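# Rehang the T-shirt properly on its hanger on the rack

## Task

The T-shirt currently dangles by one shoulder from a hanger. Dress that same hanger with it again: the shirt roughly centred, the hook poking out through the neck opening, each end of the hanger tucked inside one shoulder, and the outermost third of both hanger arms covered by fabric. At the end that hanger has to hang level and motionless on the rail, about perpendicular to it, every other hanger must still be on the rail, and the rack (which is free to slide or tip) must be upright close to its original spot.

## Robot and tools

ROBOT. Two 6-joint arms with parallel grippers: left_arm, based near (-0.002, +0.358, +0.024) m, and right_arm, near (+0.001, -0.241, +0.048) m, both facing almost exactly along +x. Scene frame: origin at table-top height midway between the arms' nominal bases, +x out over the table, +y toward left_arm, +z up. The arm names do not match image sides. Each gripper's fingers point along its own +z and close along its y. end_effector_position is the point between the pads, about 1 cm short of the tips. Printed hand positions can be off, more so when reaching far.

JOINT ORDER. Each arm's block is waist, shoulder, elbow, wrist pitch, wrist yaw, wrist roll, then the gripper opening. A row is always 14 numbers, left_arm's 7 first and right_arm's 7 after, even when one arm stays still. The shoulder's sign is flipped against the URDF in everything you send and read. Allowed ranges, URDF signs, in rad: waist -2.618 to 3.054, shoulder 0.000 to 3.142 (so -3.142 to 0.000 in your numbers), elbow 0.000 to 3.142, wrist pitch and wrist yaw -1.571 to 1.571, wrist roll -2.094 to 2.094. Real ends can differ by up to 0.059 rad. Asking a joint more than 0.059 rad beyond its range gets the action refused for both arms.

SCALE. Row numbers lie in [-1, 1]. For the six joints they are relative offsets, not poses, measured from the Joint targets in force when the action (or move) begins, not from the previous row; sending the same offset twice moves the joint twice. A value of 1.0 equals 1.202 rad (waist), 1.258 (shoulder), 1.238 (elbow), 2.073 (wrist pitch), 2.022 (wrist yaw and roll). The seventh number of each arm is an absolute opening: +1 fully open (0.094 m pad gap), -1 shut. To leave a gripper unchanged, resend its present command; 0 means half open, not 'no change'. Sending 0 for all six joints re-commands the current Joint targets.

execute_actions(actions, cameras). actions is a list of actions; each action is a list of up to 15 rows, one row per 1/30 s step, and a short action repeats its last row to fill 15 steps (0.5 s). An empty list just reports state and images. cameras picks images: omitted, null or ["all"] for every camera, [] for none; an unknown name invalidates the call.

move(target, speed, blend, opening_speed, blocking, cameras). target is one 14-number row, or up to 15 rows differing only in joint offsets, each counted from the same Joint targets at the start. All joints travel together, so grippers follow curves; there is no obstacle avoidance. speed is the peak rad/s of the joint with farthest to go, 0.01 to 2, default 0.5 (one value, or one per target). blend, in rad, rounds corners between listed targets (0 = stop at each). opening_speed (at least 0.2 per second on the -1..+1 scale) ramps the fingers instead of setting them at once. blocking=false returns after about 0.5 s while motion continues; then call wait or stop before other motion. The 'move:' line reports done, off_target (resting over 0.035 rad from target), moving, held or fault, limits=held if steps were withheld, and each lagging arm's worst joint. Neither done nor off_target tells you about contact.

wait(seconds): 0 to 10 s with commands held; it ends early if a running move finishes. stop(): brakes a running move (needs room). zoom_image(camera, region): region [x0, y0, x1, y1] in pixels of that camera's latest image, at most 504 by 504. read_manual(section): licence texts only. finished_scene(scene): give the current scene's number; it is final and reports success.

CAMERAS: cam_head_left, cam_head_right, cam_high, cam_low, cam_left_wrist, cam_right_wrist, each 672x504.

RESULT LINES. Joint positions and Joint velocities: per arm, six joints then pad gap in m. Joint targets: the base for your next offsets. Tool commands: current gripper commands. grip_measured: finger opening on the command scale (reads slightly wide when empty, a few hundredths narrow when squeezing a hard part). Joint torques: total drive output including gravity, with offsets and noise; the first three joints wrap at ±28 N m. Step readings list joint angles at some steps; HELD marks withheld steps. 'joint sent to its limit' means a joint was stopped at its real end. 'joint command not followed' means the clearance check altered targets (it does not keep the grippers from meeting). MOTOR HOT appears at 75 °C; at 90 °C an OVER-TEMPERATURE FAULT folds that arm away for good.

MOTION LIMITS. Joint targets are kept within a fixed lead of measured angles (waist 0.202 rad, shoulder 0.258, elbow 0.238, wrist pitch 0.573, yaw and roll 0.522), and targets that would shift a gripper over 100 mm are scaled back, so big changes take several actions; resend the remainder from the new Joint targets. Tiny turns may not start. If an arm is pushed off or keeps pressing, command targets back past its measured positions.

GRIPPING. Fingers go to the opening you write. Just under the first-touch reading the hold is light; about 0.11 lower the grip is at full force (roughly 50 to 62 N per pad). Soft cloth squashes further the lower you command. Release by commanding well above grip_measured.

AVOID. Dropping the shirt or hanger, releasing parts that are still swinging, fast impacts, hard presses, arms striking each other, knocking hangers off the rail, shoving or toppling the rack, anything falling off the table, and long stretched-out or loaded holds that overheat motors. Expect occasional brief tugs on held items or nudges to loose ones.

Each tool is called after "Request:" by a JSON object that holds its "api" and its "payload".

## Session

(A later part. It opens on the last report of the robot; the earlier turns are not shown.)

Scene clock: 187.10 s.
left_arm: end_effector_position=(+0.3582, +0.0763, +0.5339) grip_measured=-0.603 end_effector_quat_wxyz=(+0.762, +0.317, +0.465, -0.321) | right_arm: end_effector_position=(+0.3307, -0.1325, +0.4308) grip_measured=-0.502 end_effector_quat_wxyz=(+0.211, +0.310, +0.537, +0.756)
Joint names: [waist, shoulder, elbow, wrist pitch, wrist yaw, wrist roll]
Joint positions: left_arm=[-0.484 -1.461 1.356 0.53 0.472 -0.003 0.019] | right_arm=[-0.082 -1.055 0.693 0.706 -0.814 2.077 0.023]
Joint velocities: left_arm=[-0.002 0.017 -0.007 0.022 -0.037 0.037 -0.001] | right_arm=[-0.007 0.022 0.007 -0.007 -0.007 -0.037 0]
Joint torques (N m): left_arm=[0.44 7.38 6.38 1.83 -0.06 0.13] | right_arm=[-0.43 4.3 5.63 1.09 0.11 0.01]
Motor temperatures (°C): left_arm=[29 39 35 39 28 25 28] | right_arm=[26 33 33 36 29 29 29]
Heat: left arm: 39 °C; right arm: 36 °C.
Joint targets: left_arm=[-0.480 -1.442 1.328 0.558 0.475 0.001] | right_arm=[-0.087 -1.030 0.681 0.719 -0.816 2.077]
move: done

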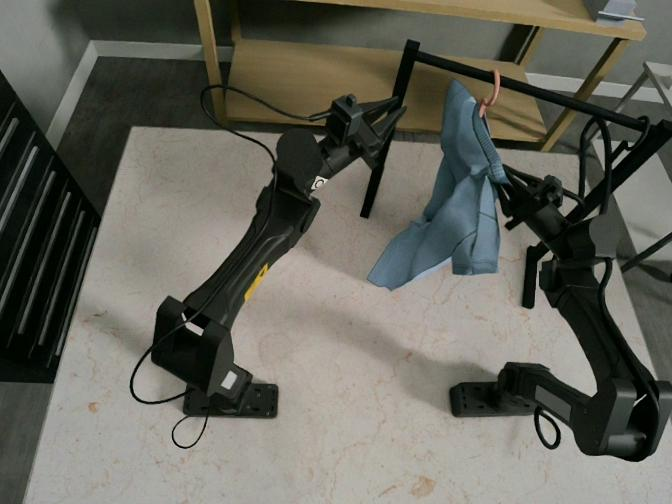

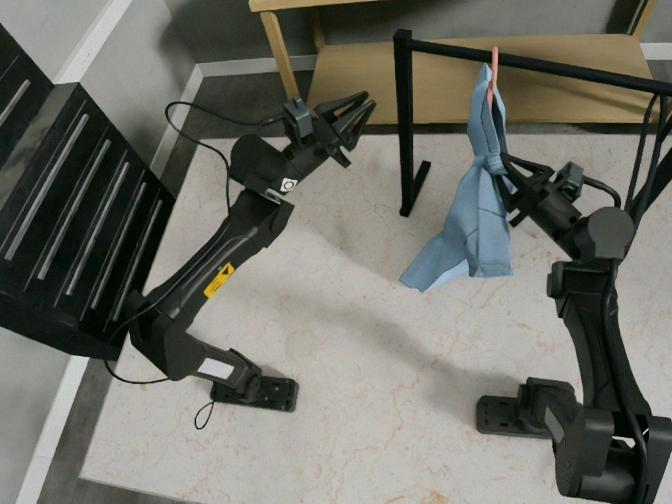

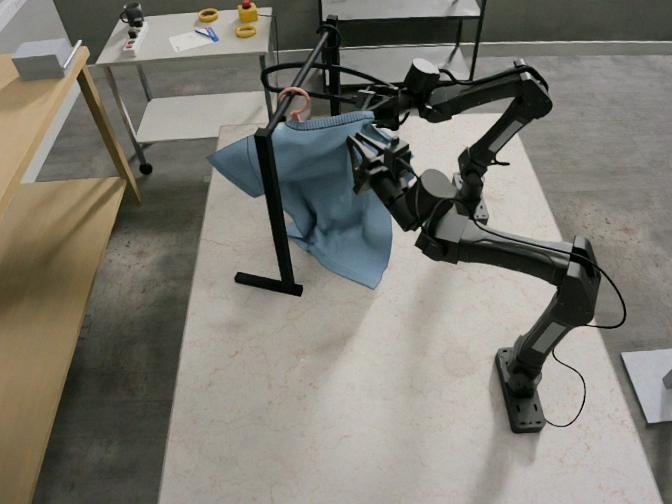

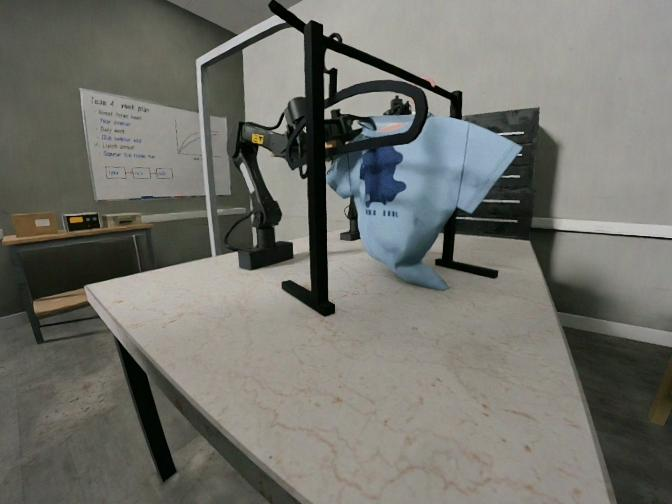

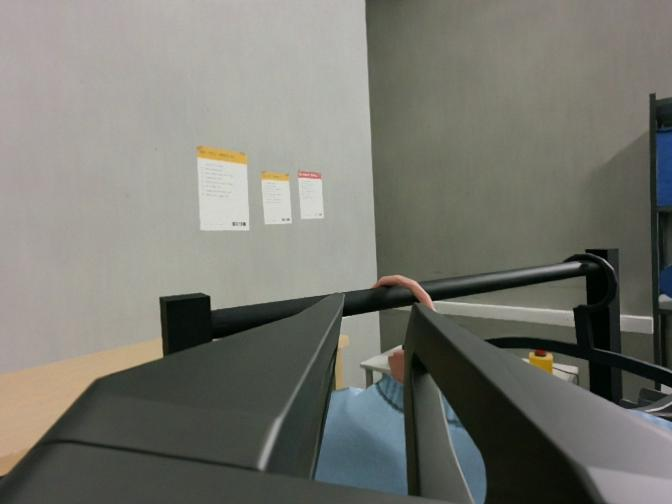

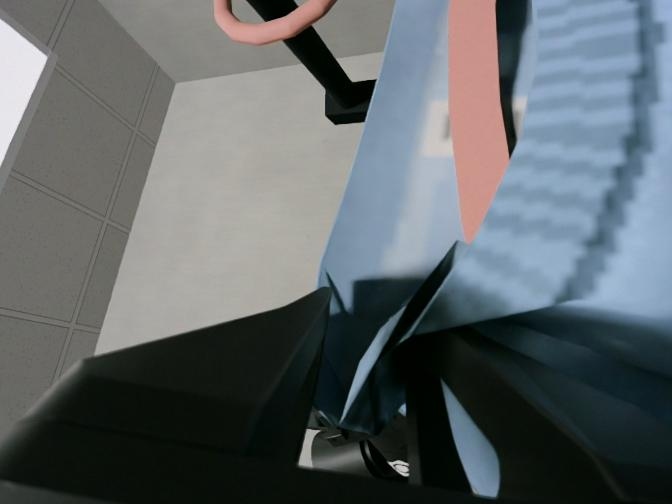

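Request:
{"api": "move", "payload": {"target": [0,0,0,0,0,0,-0.6,0.22,-0.246,0.225,-0.009,0.129,0,-0.5], "speed": 0.15, "cameras": []}}

Request:
{"api": "move", "payload": {"target": [0,0,0,0,0,0,-0.6,0,0,0,0,0,0,0.5], "opening_speed": 0.6}}

Request:
{"api": "zoom_image", "payload": {"camera": "cam_head_right", "region": [360, 30, 580, 260]}}

Scene clock: 189.93 s.
left_arm: end_effector_position=(+0.3582, +0.0763, +0.5339) grip_measured=-0.603 end_effector_quat_wxyz=(+0.762, +0.317, +0.465, -0.321) | right_arm: end_effector_position=(+0.3939, -0.0675, +0.4377) grip_measured=-0.502 end_effector_quat_wxyz=(+0.173, +0.336, +0.520, +0.766)
Joint names: [waist, shoulder, elbow, wrist pitch, wrist yaw, wrist roll]
Joint positions: left_arm=[-0.484 -1.461 1.356 0.53 0.472 -0.003 0.019] | right_arm=[0.173 -1.336 0.91 0.706 -0.572 2.077 0.023]
Joint velocities: left_arm=[0.002 0.002 0.012 -0.022 -0.081 -0.051 0] | right_arm=[0.007 -0.007 0.002 0.051 0.007 -0.066 0.001]
Joint torques (N m): left_arm=[0.28 7.24 6.23 1.88 0.04 0.06] | right_arm=[0.31 4.42 10.18 1.05 0.2 0]
Motor temperatures (°C): left_arm=[29 39 35 40 28 25 28] | right_arm=[26 33 33 36 29 29 29]
Heat: left arm: 40 °C; right arm: 36 °C.
Joint targets: left_arm=[-0.480 -1.442 1.328 0.558 0.475 0.001] | right_arm=[0.177 -1.340 0.959 0.701 -0.555 2.077]
move: off_target (right_arm); right_arm: the elbow is farthest, 0.050 rad from its target
No camera images: "cameras" was empty.

Scene clock: 191.80 s.
left_arm: end_effector_position=(+0.3582, +0.0763, +0.5339) grip_measured=-0.603 end_effector_quat_wxyz=(+0.762, +0.317, +0.465, -0.321) | right_arm: end_effector_position=(+0.3943, -0.0679, +0.4377) grip_measured=+0.498 end_effector_quat_wxyz=(+0.173, +0.337, +0.520, +0.766)
Joint names: [waist, shoulder, elbow, wrist pitch, wrist yaw, wrist roll]
Joint positions: left_arm=[-0.484 -1.461 1.356 0.53 0.472 -0.003 0.019] | right_arm=[0.173 -1.336 0.91 0.706 -0.568 2.077 0.07]
Joint velocities: left_arm=[0.002 -0.002 -0.007 -0.022 -0.037 -0.095 0] | right_arm=[-0.007 -0.017 -0.002 -0.022 0.081 -0.095 0]
Joint torques (N m): left_arm=[0.35 7.39 6.37 1.86 -0.05 0.07] | right_arm=[0.31 4.45 10.21 1.05 0.18 0.01]
Motor temperatures (°C): left_arm=[29 39 35 40 28 25 28] | right_arm=[26 33 33 36 29 29 29]
Heat: left arm: 40 °C; right arm: 36 °C.
Joint targets: left_arm=[-0.480 -1.442 1.328 0.558 0.475 0.001] | right_arm=[0.177 -1.340 0.959 0.701 -0.555 2.077]
move: off_target (right_arm); right_arm: the elbow is farthest, 0.049 rad from its target

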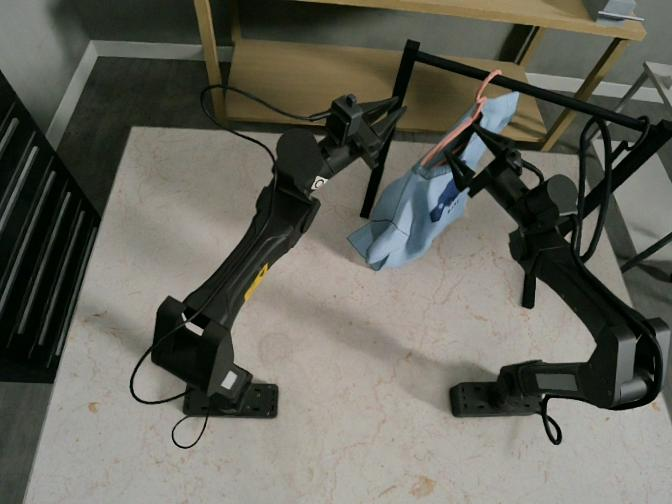

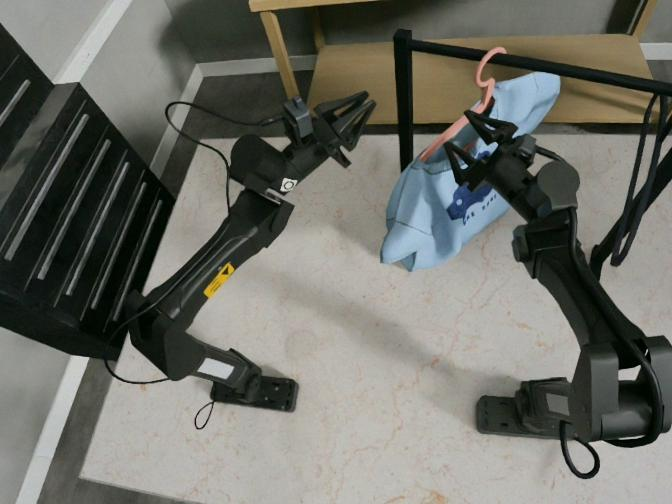

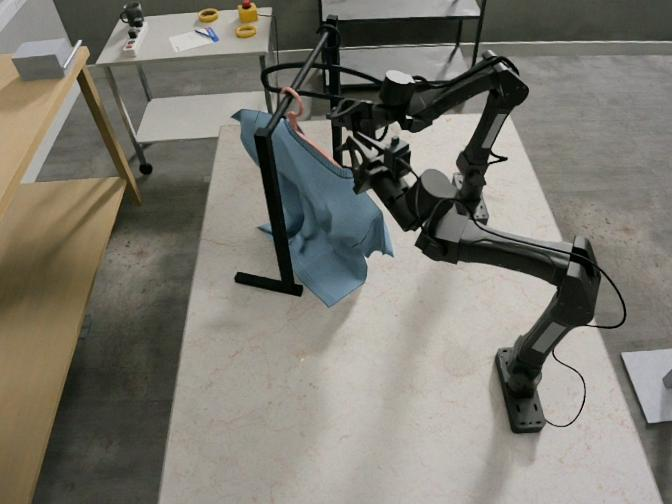

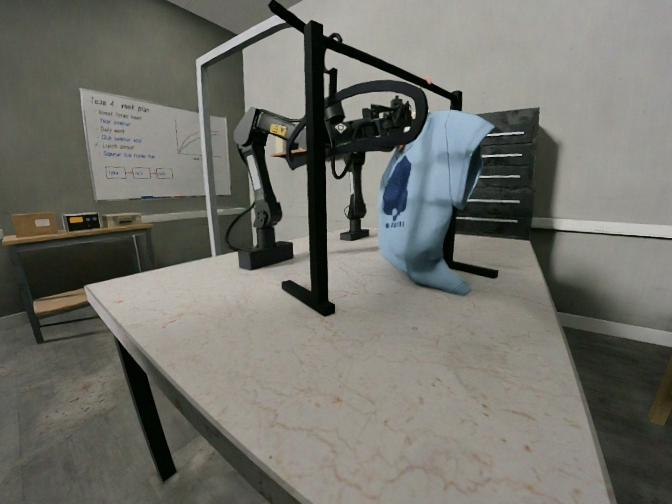

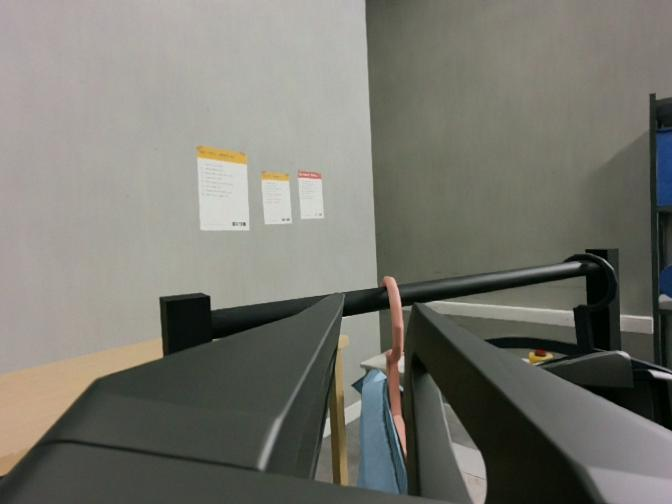

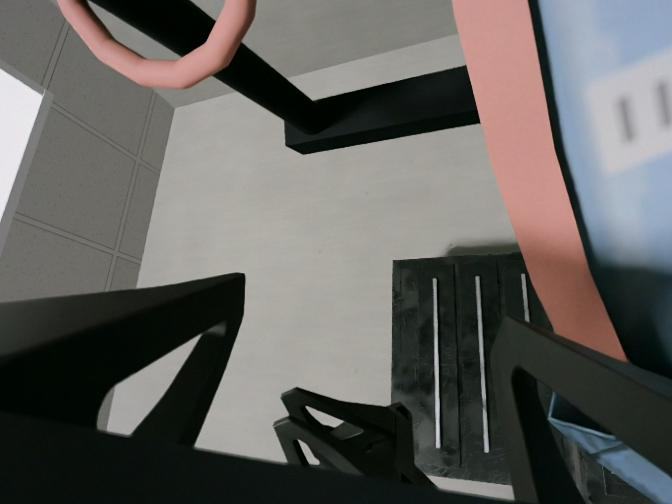

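Scaled by 2.191 from the camera's 672x504 image, which has a finer 960x720 frame.

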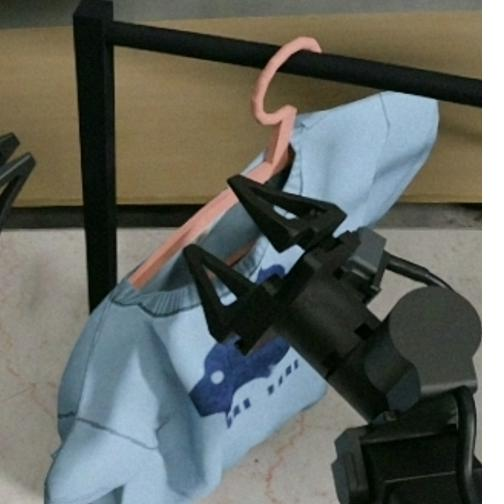

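Request:
{"api": "move", "payload": {"target": [0,0,0,0,0,0,-0.6,-0.22,0.246,-0.225,0.009,-0.129,0,0.5], "speed": 0.15}}

Request:
{"api": "zoom_image", "payload": {"camera": "cam_head_left", "region": [340, 50, 560, 290]}}

Request:
{"api": "zoom_image", "payload": {"camera": "cam_low", "region": [280, 60, 530, 310]}}

Request:
{"api": "zoom_image", "payload": {"camera": "cam_high", "region": [200, 70, 420, 310]}}

Request:
{"api": "zoom_image", "payload": {"camera": "cam_head_right", "region": [360, 30, 580, 280]}}

Scene clock: 194.60 s.
left_arm: end_effector_position=(+0.3582, +0.0763, +0.5339) grip_measured=-0.603 end_effector_quat_wxyz=(+0.762, +0.317, +0.465, -0.321) | right_arm: end_effector_position=(+0.3298, -0.1326, +0.4328) grip_measured=+0.498 end_effector_quat_wxyz=(+0.213, +0.308, +0.536, +0.757)
Joint names: [waist, shoulder, elbow, wrist pitch, wrist yaw, wrist roll]
Joint positions: left_arm=[-0.484 -1.461 1.356 0.53 0.472 -0.003 0.019] | right_arm=[-0.083 -1.051 0.695 0.706 -0.814 2.077 0.07]
Joint velocities: left_arm=[-0.012 0.002 -0.017 -0.007 0.066 -0.022 -0.001] | right_arm=[0.002 0.012 0.012 -0.022 -0.037 -0.051 0]
Joint torques (N m): left_arm=[0.39 7.36 6.27 1.83 -0.04 0.13] | right_arm=[-0.38 3.93 5.48 1.1 0.1 0.01]
Motor temperatures (°C): left_arm=[29 38 35 40 28 25 28] | right_arm=[26 33 33 36 29 29 29]
Heat: left arm: 40 °C; right arm: 36 °C.
Joint targets: left_arm=[-0.480 -1.442 1.328 0.558 0.475 0.001] | right_arm=[-0.087 -1.030 0.681 0.719 -0.816 2.077]
move: done

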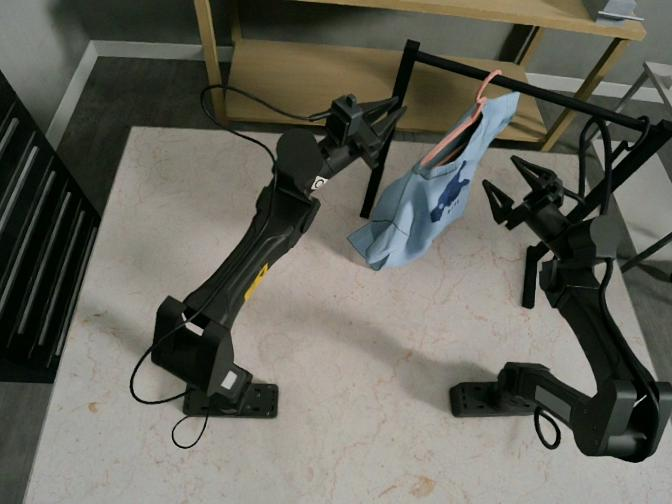

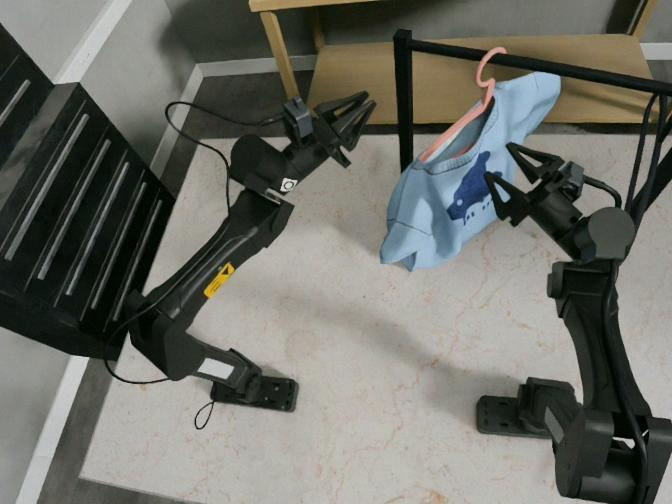

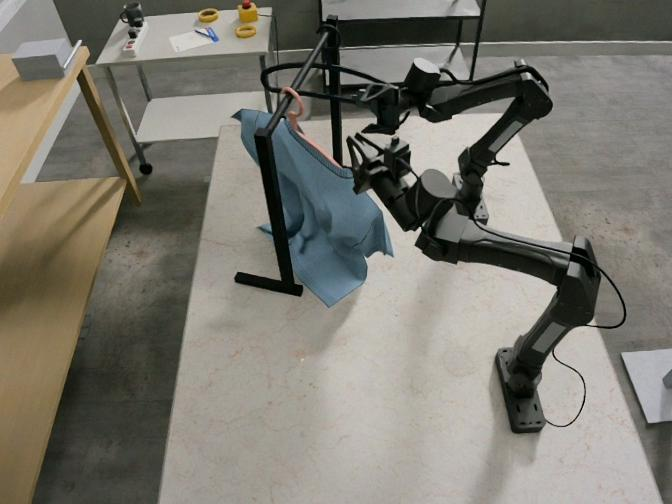

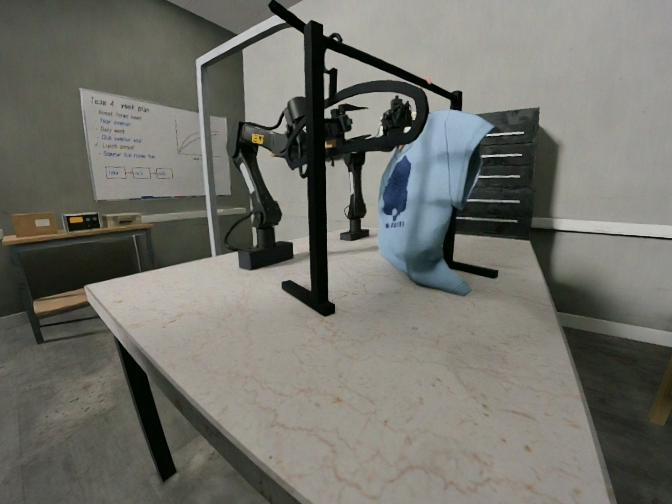

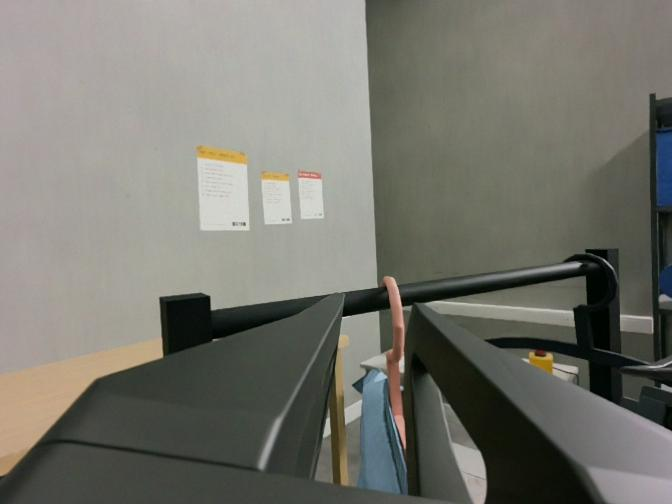

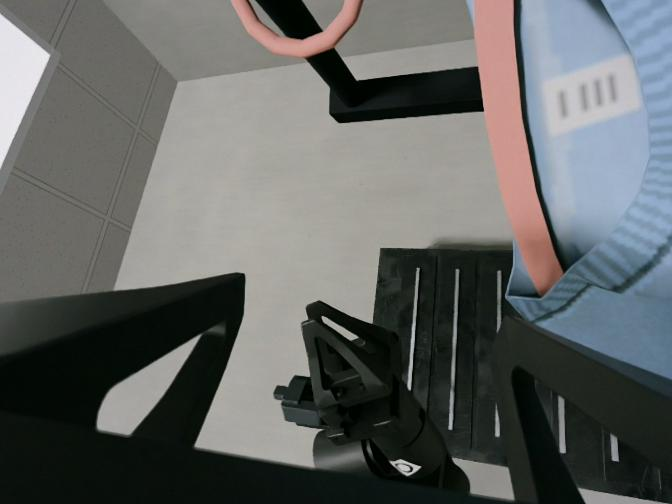

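Scaled by 2.100 from the camera's 672x504 image, which has a finer 960x720 frame.

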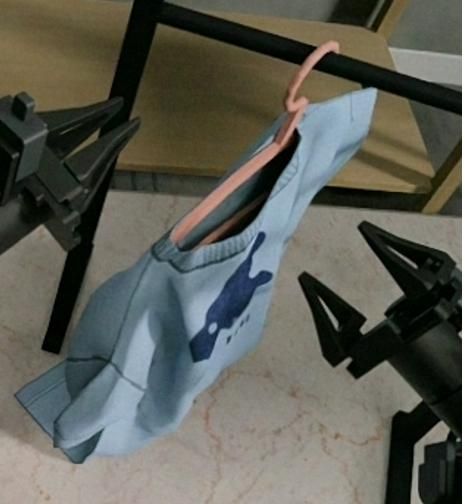

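Scaled by 2.016 from the camera's 672x504 image, which has a finer 960x720 frame.

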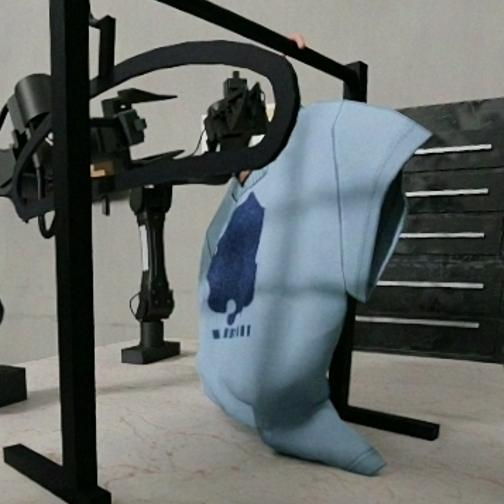

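Scaled by 2.100 from the camera's 672x504 image, which has a finer 960x720 frame.

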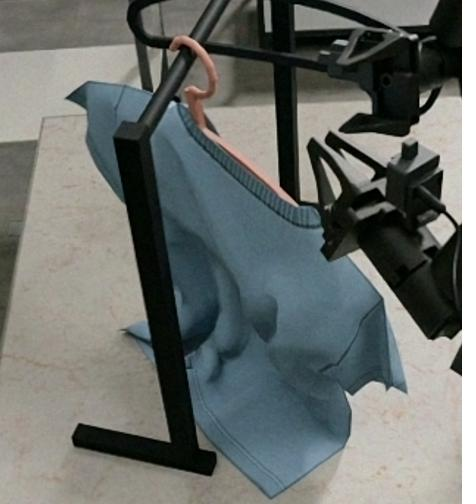

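Scaled by 2.016 from the camera's 672x504 image, which has a finer 960x720 frame.

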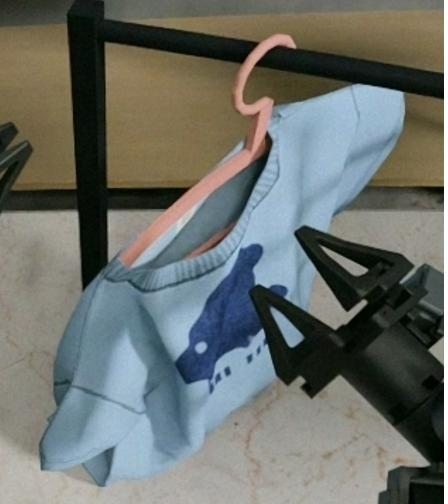

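Request:
{"api": "move", "payload": {"target": [0,0,0,0,0,0,-0.6,0.031,0.024,0.419,-0.443,0.057,-0.632,0.2], "speed": 0.5, "cameras": ["cam_head_right"]}}

Request:
{"api": "move", "payload": {"target": [0,0,0,0,0,0,-0.6,0.171,-0.524,0.773,-0.604,0.097,-0.691,0.2], "speed": 0.5}}

Request:
{"api": "zoom_image", "payload": {"camera": "cam_head_left", "region": [340, 50, 560, 290]}}

Request:
{"api": "zoom_image", "payload": {"camera": "cam_head_right", "region": [360, 30, 580, 280]}}

Scene clock: 200.13 s.
left_arm: end_effector_position=(+0.3582, +0.0763, +0.5339) grip_measured=-0.603 end_effector_quat_wxyz=(+0.762, +0.317, +0.465, -0.321) | right_arm: end_effector_position=(+0.3268, -0.1382, +0.4780) grip_measured=+0.202 end_effector_quat_wxyz=(+0.510, +0.064, +0.714, +0.475)
Joint names: [waist, shoulder, elbow, wrist pitch, wrist yaw, wrist roll]
Joint positions: left_arm=[-0.484 -1.461 1.356 0.53 0.472 -0.003 0.019] | right_arm=[-0.055 -1.016 1.159 -0.179 -0.702 0.816 0.056]
Joint velocities: left_arm=[0.012 -0.012 0.012 0.051 -0.051 -0.037 0] | right_arm=[-0.012 -0.007 -0.002 0.007 -0.037 -0.007 0]
Joint torques (N m): left_arm=[0.43 7.43 6.32 1.86 0 0.04] | right_arm=[0.39 2.97 9.18 1 0.06 -0.16]
Motor temperatures (°C): left_arm=[29 38 35 40 28 25 28] | right_arm=[26 33 33 36 29 29 28]
Heat: left arm: 40 °C; right arm: 36 °C.
Joint targets: left_arm=[-0.480 -1.442 1.328 0.558 0.475 0.001] | right_arm=[-0.050 -1.000 1.200 -0.199 -0.700 0.799]
move: off_target (right_arm); right_arm: the elbow is farthest, 0.040 rad from its target
Images, in order (width x height): cam_head_right 672x504.

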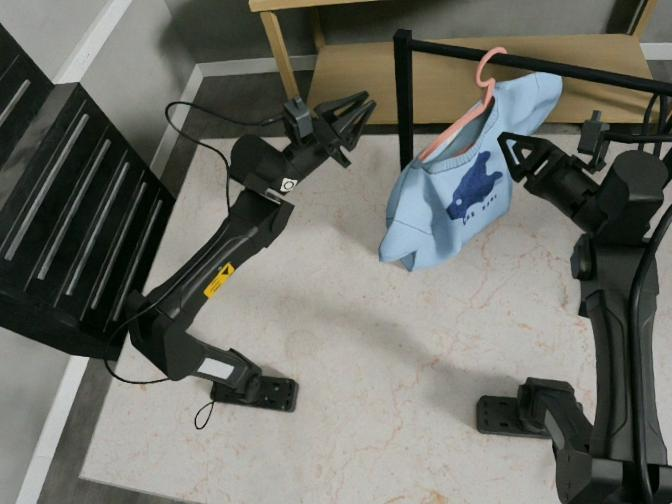

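Scene clock: 203.70 s.
left_arm: end_effector_position=(+0.3582, +0.0763, +0.5339) grip_measured=-0.603 end_effector_quat_wxyz=(+0.762, +0.317, +0.465, -0.321) | right_arm: end_effector_position=(+0.3438, -0.0960, +0.4084) grip_measured=+0.202 end_effector_quat_wxyz=(+0.334, -0.411, +0.831, +0.169)
Joint names: [waist, shoulder, elbow, wrist pitch, wrist yaw, wrist roll]
Joint positions: left_arm=[-0.484 -1.461 1.356 0.53 0.472 -0.003 0.019] | right_arm=[0.151 -1.651 2.121 -1.432 -0.501 -0.594 0.056]
Joint velocities: left_arm=[-0.002 -0.002 0.007 -0.081 -0.037 -0.051 0] | right_arm=[-0.007 -0.007 -0.002 0.037 -0.022 -0.007 0.001]
Joint torques (N m): left_arm=[0.42 7.28 6.39 1.83 -0.05 0.13] | right_arm=[0.34 5.29 7.54 0.68 -0.16 -0.09]
Motor temperatures (°C): left_arm=[29 38 35 40 28 25 28] | right_arm=[26 33 33 36 29 29 28]
Heat: left arm: 40 °C; right arm: 36 °C.
Joint targets: left_arm=[-0.480 -1.442 1.328 0.558 0.475 0.001] | right_arm=[0.156 -1.660 2.157 -1.451 -0.504 -0.598]
move: off_target (right_arm); right_arm: the elbow is farthest, 0.036 rad from its target

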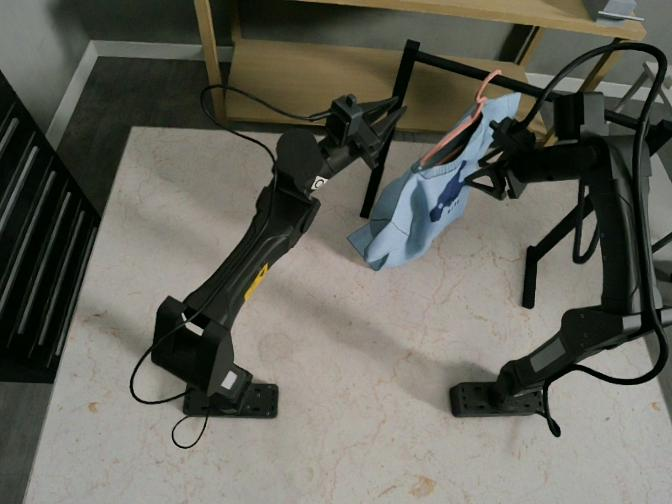

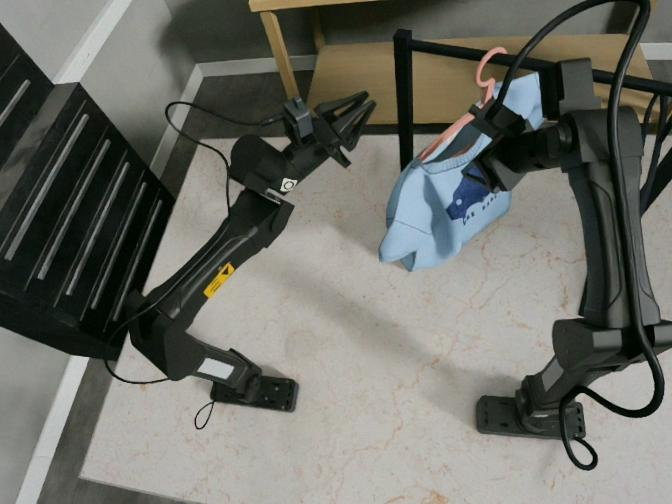

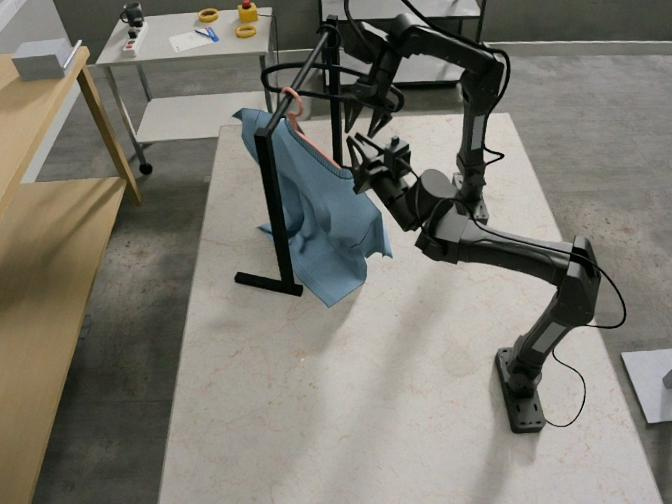

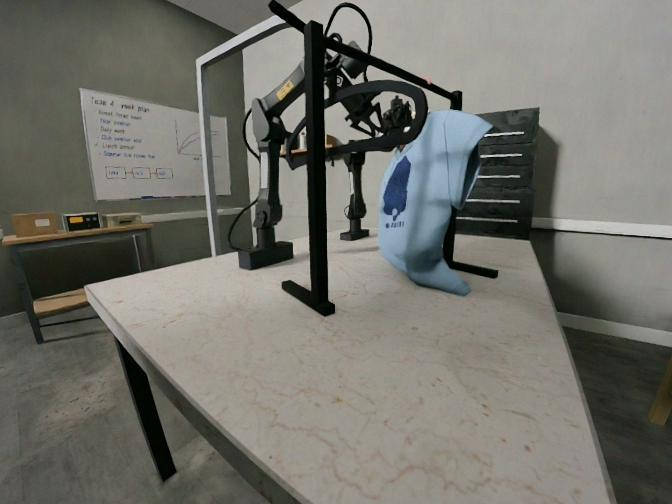

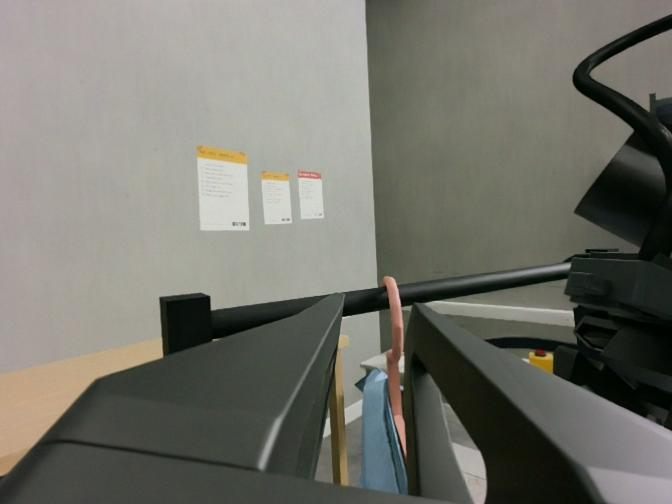

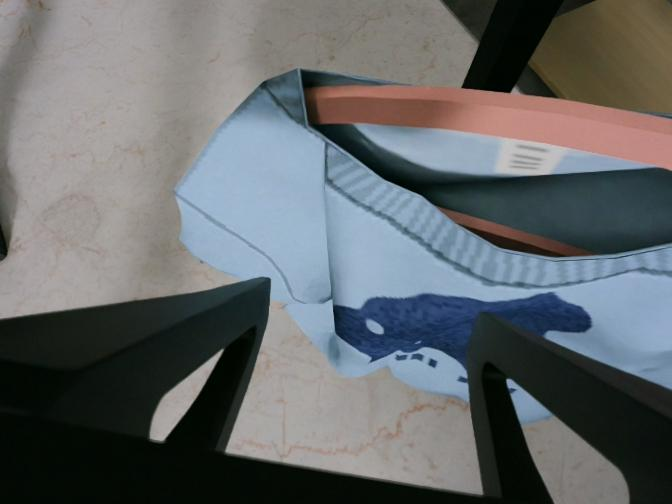

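Scaled by 2.100 from the camera's 672x504 image, which has a finer 960x720 frame.

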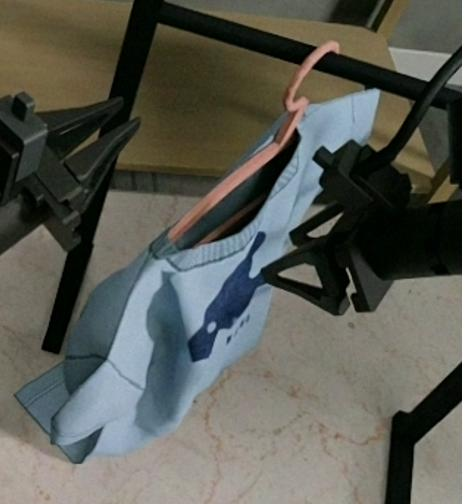

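Scaled by 2.016 from the camera's 672x504 image, which has a finer 960x720 frame.

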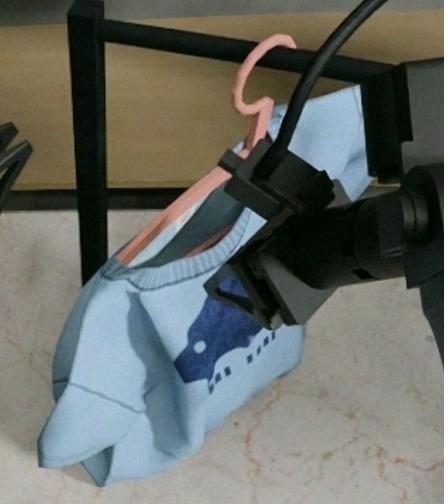

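Request:
{"api": "execute_actions", "payload": {"actions": [], "cameras": ["cam_head_right","cam_right_wrist","cam_high","cam_low"]}}

Request:
{"api": "zoom_image", "payload": {"camera": "cam_head_right", "region": [360, 30, 580, 280]}}

Request:
{"api": "zoom_image", "payload": {"camera": "cam_low", "region": [280, 60, 530, 310]}}

Request:
{"api": "zoom_image", "payload": {"camera": "cam_high", "region": [200, 70, 420, 310]}}

Scene clock: 204.57 s.
left_arm: end_effector_position=(+0.3582, +0.0763, +0.5339) grip_measured=-0.603 end_effector_quat_wxyz=(+0.762, +0.317, +0.465, -0.321) | right_arm: end_effector_position=(+0.3435, -0.0960, +0.4082) grip_measured=+0.202 end_effector_quat_wxyz=(+0.334, -0.411, +0.831, +0.169)
Joint names: [waist, shoulder, elbow, wrist pitch, wrist yaw, wrist roll]
Joint positions: left_arm=[-0.484 -1.461 1.356 0.53 0.472 -0.003 0.019] | right_arm=[0.151 -1.651 2.121 -1.434 -0.501 -0.594 0.056]
Joint velocities: left_arm=[-0.007 0.002 0.002 0.051 -0.022 -0.051 0] | right_arm=[-0.007 -0.002 0.002 -0.051 -0.007 0.051 -0.001]
Joint torques (N m): left_arm=[0.49 7.23 6.42 1.84 0.01 0.04] | right_arm=[0.32 5.29 7.54 0.7 -0.17 -0.12]
Motor temperatures (°C): left_arm=[29 38 35 40 28 25 28] | right_arm=[26 33 33 36 29 29 28]
Heat: left arm: 40 °C; right arm: 36 °C.
Joint targets: left_arm=[-0.480 -1.442 1.328 0.558 0.475 0.001] | right_arm=[0.156 -1.660 2.157 -1.451 -0.504 -0.598]
Tool commands: left_gripper/opening=-0.6 right_gripper/opening=+0.2
Images, in order (width x height): cam_head_right 672x504, cam_high 672x504, cam_low 672x504, cam_right_wrist 672x504.

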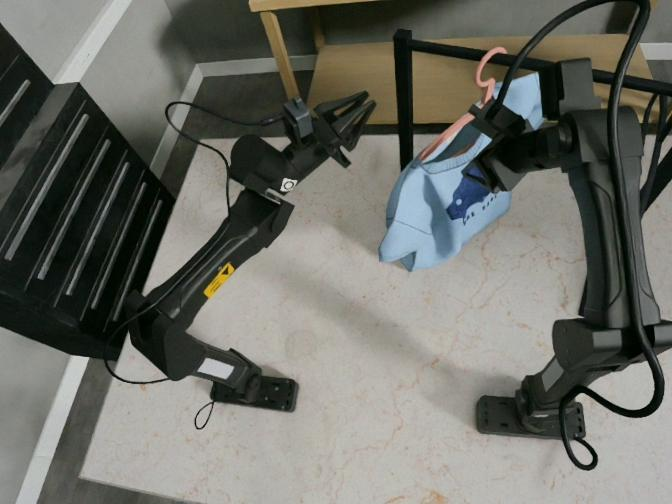

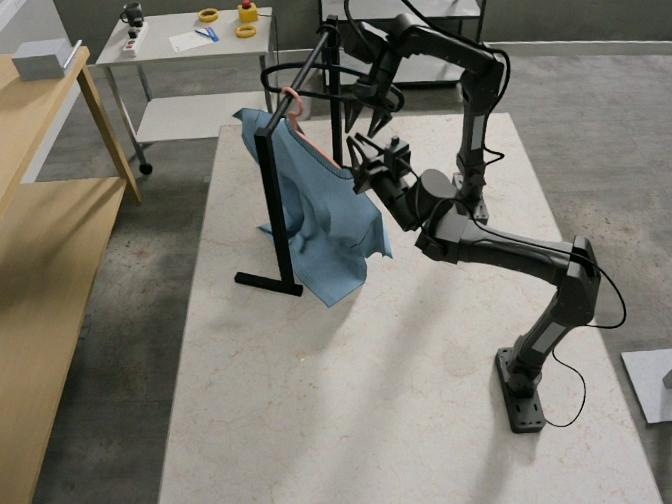

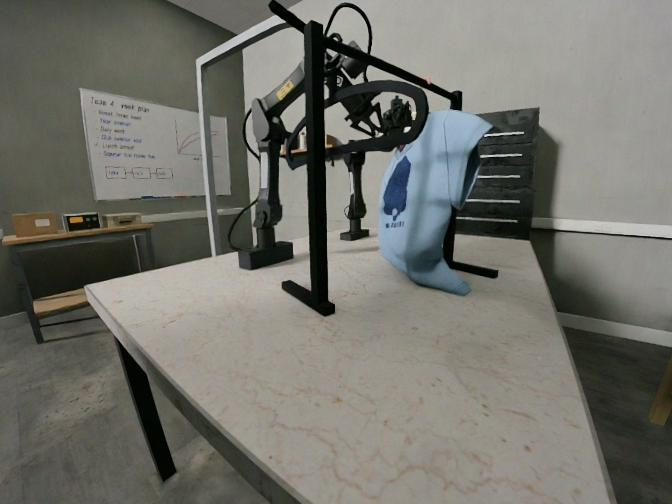

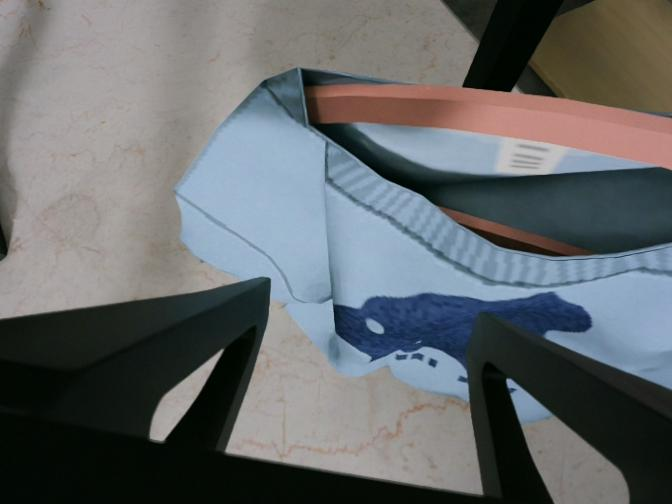

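Scaled by 2.016 from the camera's 672x504 image, which has a finer 960x720 frame.

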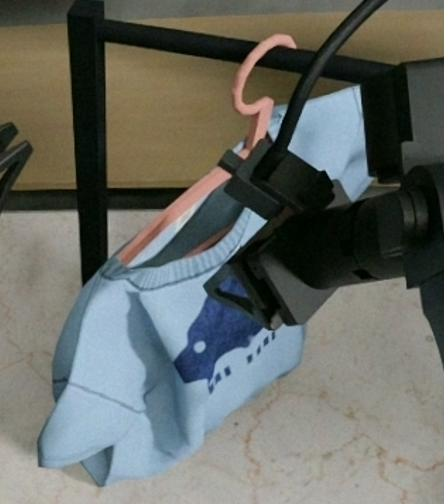

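Scaled by 2.016 from the camera's 672x504 image, which has a finer 960x720 frame.

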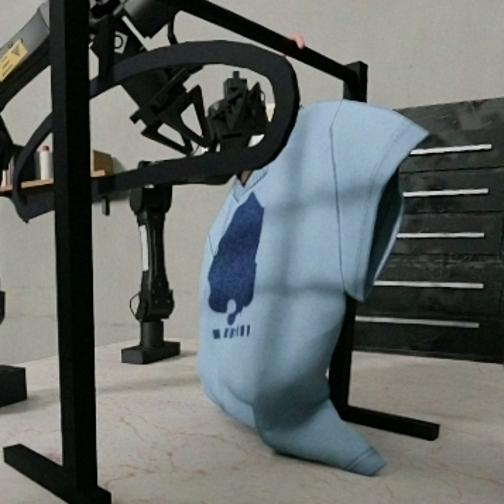

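Scaled by 2.100 from the camera's 672x504 image, which has a finer 960x720 frame.

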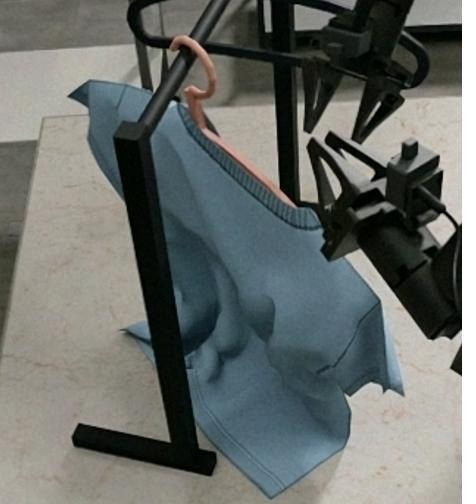

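Request:
{"api": "move", "payload": {"target": [0,0,0,0,0,0,-0.6,0.0794,-0.0081,-0.0904,0.0796,0.027,0.0404,0.2], "speed": 0.2, "cameras": ["cam_right_wrist","cam_head_left"]}}

Scene clock: 206.87 s.
left_arm: end_effector_position=(+0.3582, +0.0763, +0.5339) grip_measured=-0.603 end_effector_quat_wxyz=(+0.762, +0.317, +0.465, -0.321) | right_arm: end_effector_position=(+0.3533, -0.0662, +0.3941) grip_measured=+0.202 end_effector_quat_wxyz=(+0.333, -0.420, +0.828, +0.167)
Joint names: [waist, shoulder, elbow, wrist pitch, wrist yaw, wrist roll]
Joint positions: left_arm=[-0.484 -1.461 1.356 0.53 0.472 -0.003 0.019] | right_arm=[0.247 -1.662 2.056 -1.323 -0.447 -0.528 0.056]
Joint velocities: left_arm=[0.002 -0.007 0.002 -0.081 -0.037 -0.037 0] | right_arm=[-0.007 0.017 -0.007 0.022 0.051 0.022 0]
Joint torques (N m): left_arm=[0.51 7.3 6.26 1.87 -0.02 0.09] | right_arm=[0.28 5.81 4.46 1.2 -0.14 0.09]
Motor temperatures (°C): left_arm=[29 38 35 40 28 25 28] | right_arm=[26 33 33 36 29 29 28]
Heat: left arm: 40 °C; right arm: 36 °C.
Joint targets: left_arm=[-0.480 -1.442 1.328 0.558 0.475 0.001] | right_arm=[0.251 -1.670 2.045 -1.286 -0.450 -0.516]
move: off_target (right_arm); right_arm: the wrist pitch is farthest, 0.037 rad from its target
Images, in order (width x height): cam_head_left 672x504, cam_right_wrist 672x504.

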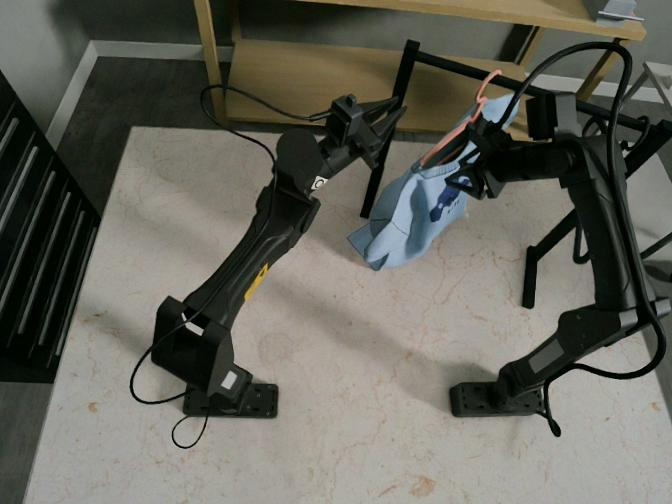

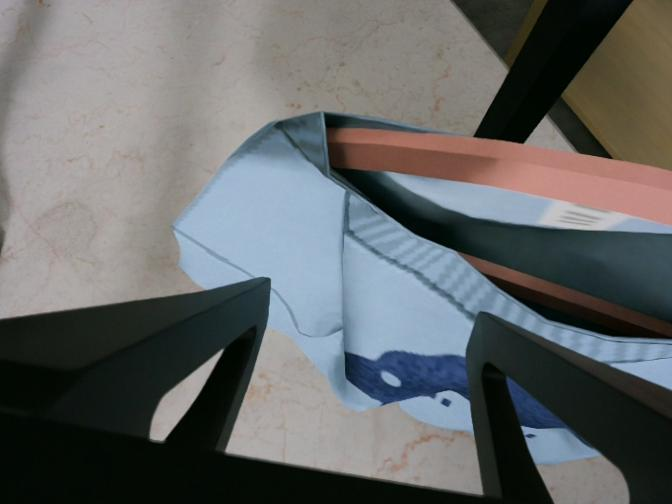

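Request:
{"api": "move", "payload": {"target": [0,0,0,0,0,0,-0.6,0.0529,-0.0054,-0.0602,0.0531,0.018,0.0269,0.2], "speed": 0.1, "cameras": ["cam_right_wrist","cam_high"]}}

Request:
{"api": "zoom_image", "payload": {"camera": "cam_high", "region": [200, 70, 420, 310]}}

Scene clock: 209.63 s.
left_arm: end_effector_position=(+0.3582, +0.0763, +0.5339) grip_measured=-0.603 end_effector_quat_wxyz=(+0.762, +0.317, +0.465, -0.321) | right_arm: end_effector_position=(+0.3618, -0.0433, +0.3801) grip_measured=+0.202 end_effector_quat_wxyz=(+0.337, -0.421, +0.825, +0.168)
Joint names: [waist, shoulder, elbow, wrist pitch, wrist yaw, wrist roll]
Joint positions: left_arm=[-0.484 -1.461 1.356 0.53 0.472 -0.003 0.019] | right_arm=[0.31 -1.666 1.983 -1.214 -0.412 -0.474 0.056]
Joint velocities: left_arm=[-0.002 0.002 0.002 -0.007 0.007 -0.022 0] | right_arm=[-0.007 0.007 -0.002 0.037 -0.007 0.037 0]
Joint torques (N m): left_arm=[0.46 7.19 6.41 1.88 -0.04 0.06] | right_arm=[0.31 5.97 4.66 1.26 -0.13 0.04]
Motor temperatures (°C): left_arm=[29 37 35 41 28 25 28] | right_arm=[26 33 33 36 29 29 28]
Heat: left arm: 41 °C; right arm: 36 °C.
Joint targets: left_arm=[-0.480 -1.442 1.328 0.558 0.475 0.001] | right_arm=[0.315 -1.676 1.970 -1.176 -0.413 -0.462]
move: off_target (right_arm); right_arm: the wrist pitch is farthest, 0.038 rad from its target
Images, in order (width x height): cam_high 672x504, cam_right_wrist 672x504.

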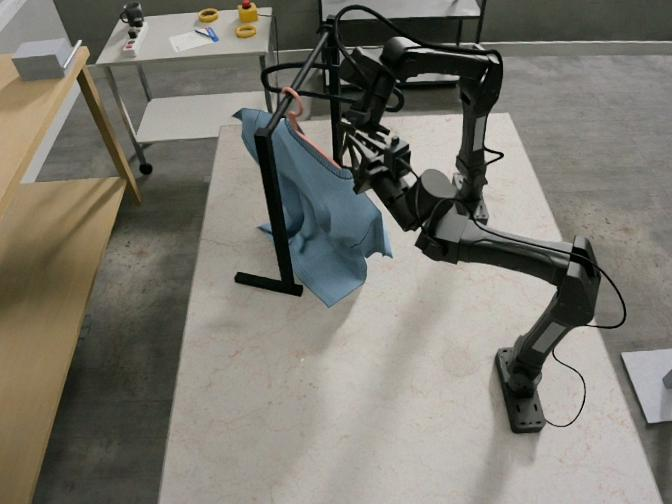

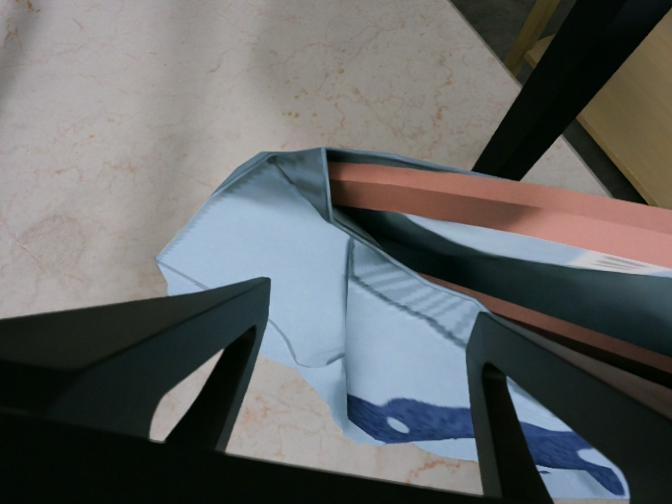

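Scaled by 2.100 from the camera's 672x504 image, which has a finer 960x720 frame.

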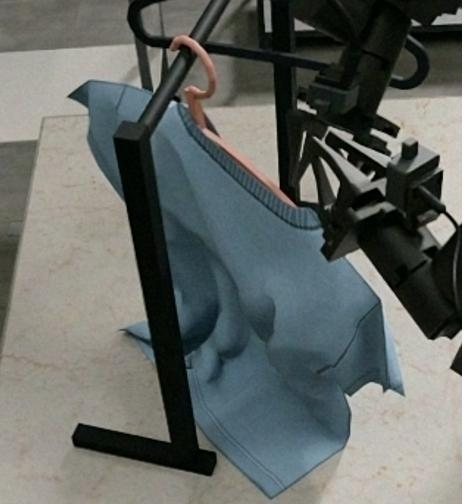

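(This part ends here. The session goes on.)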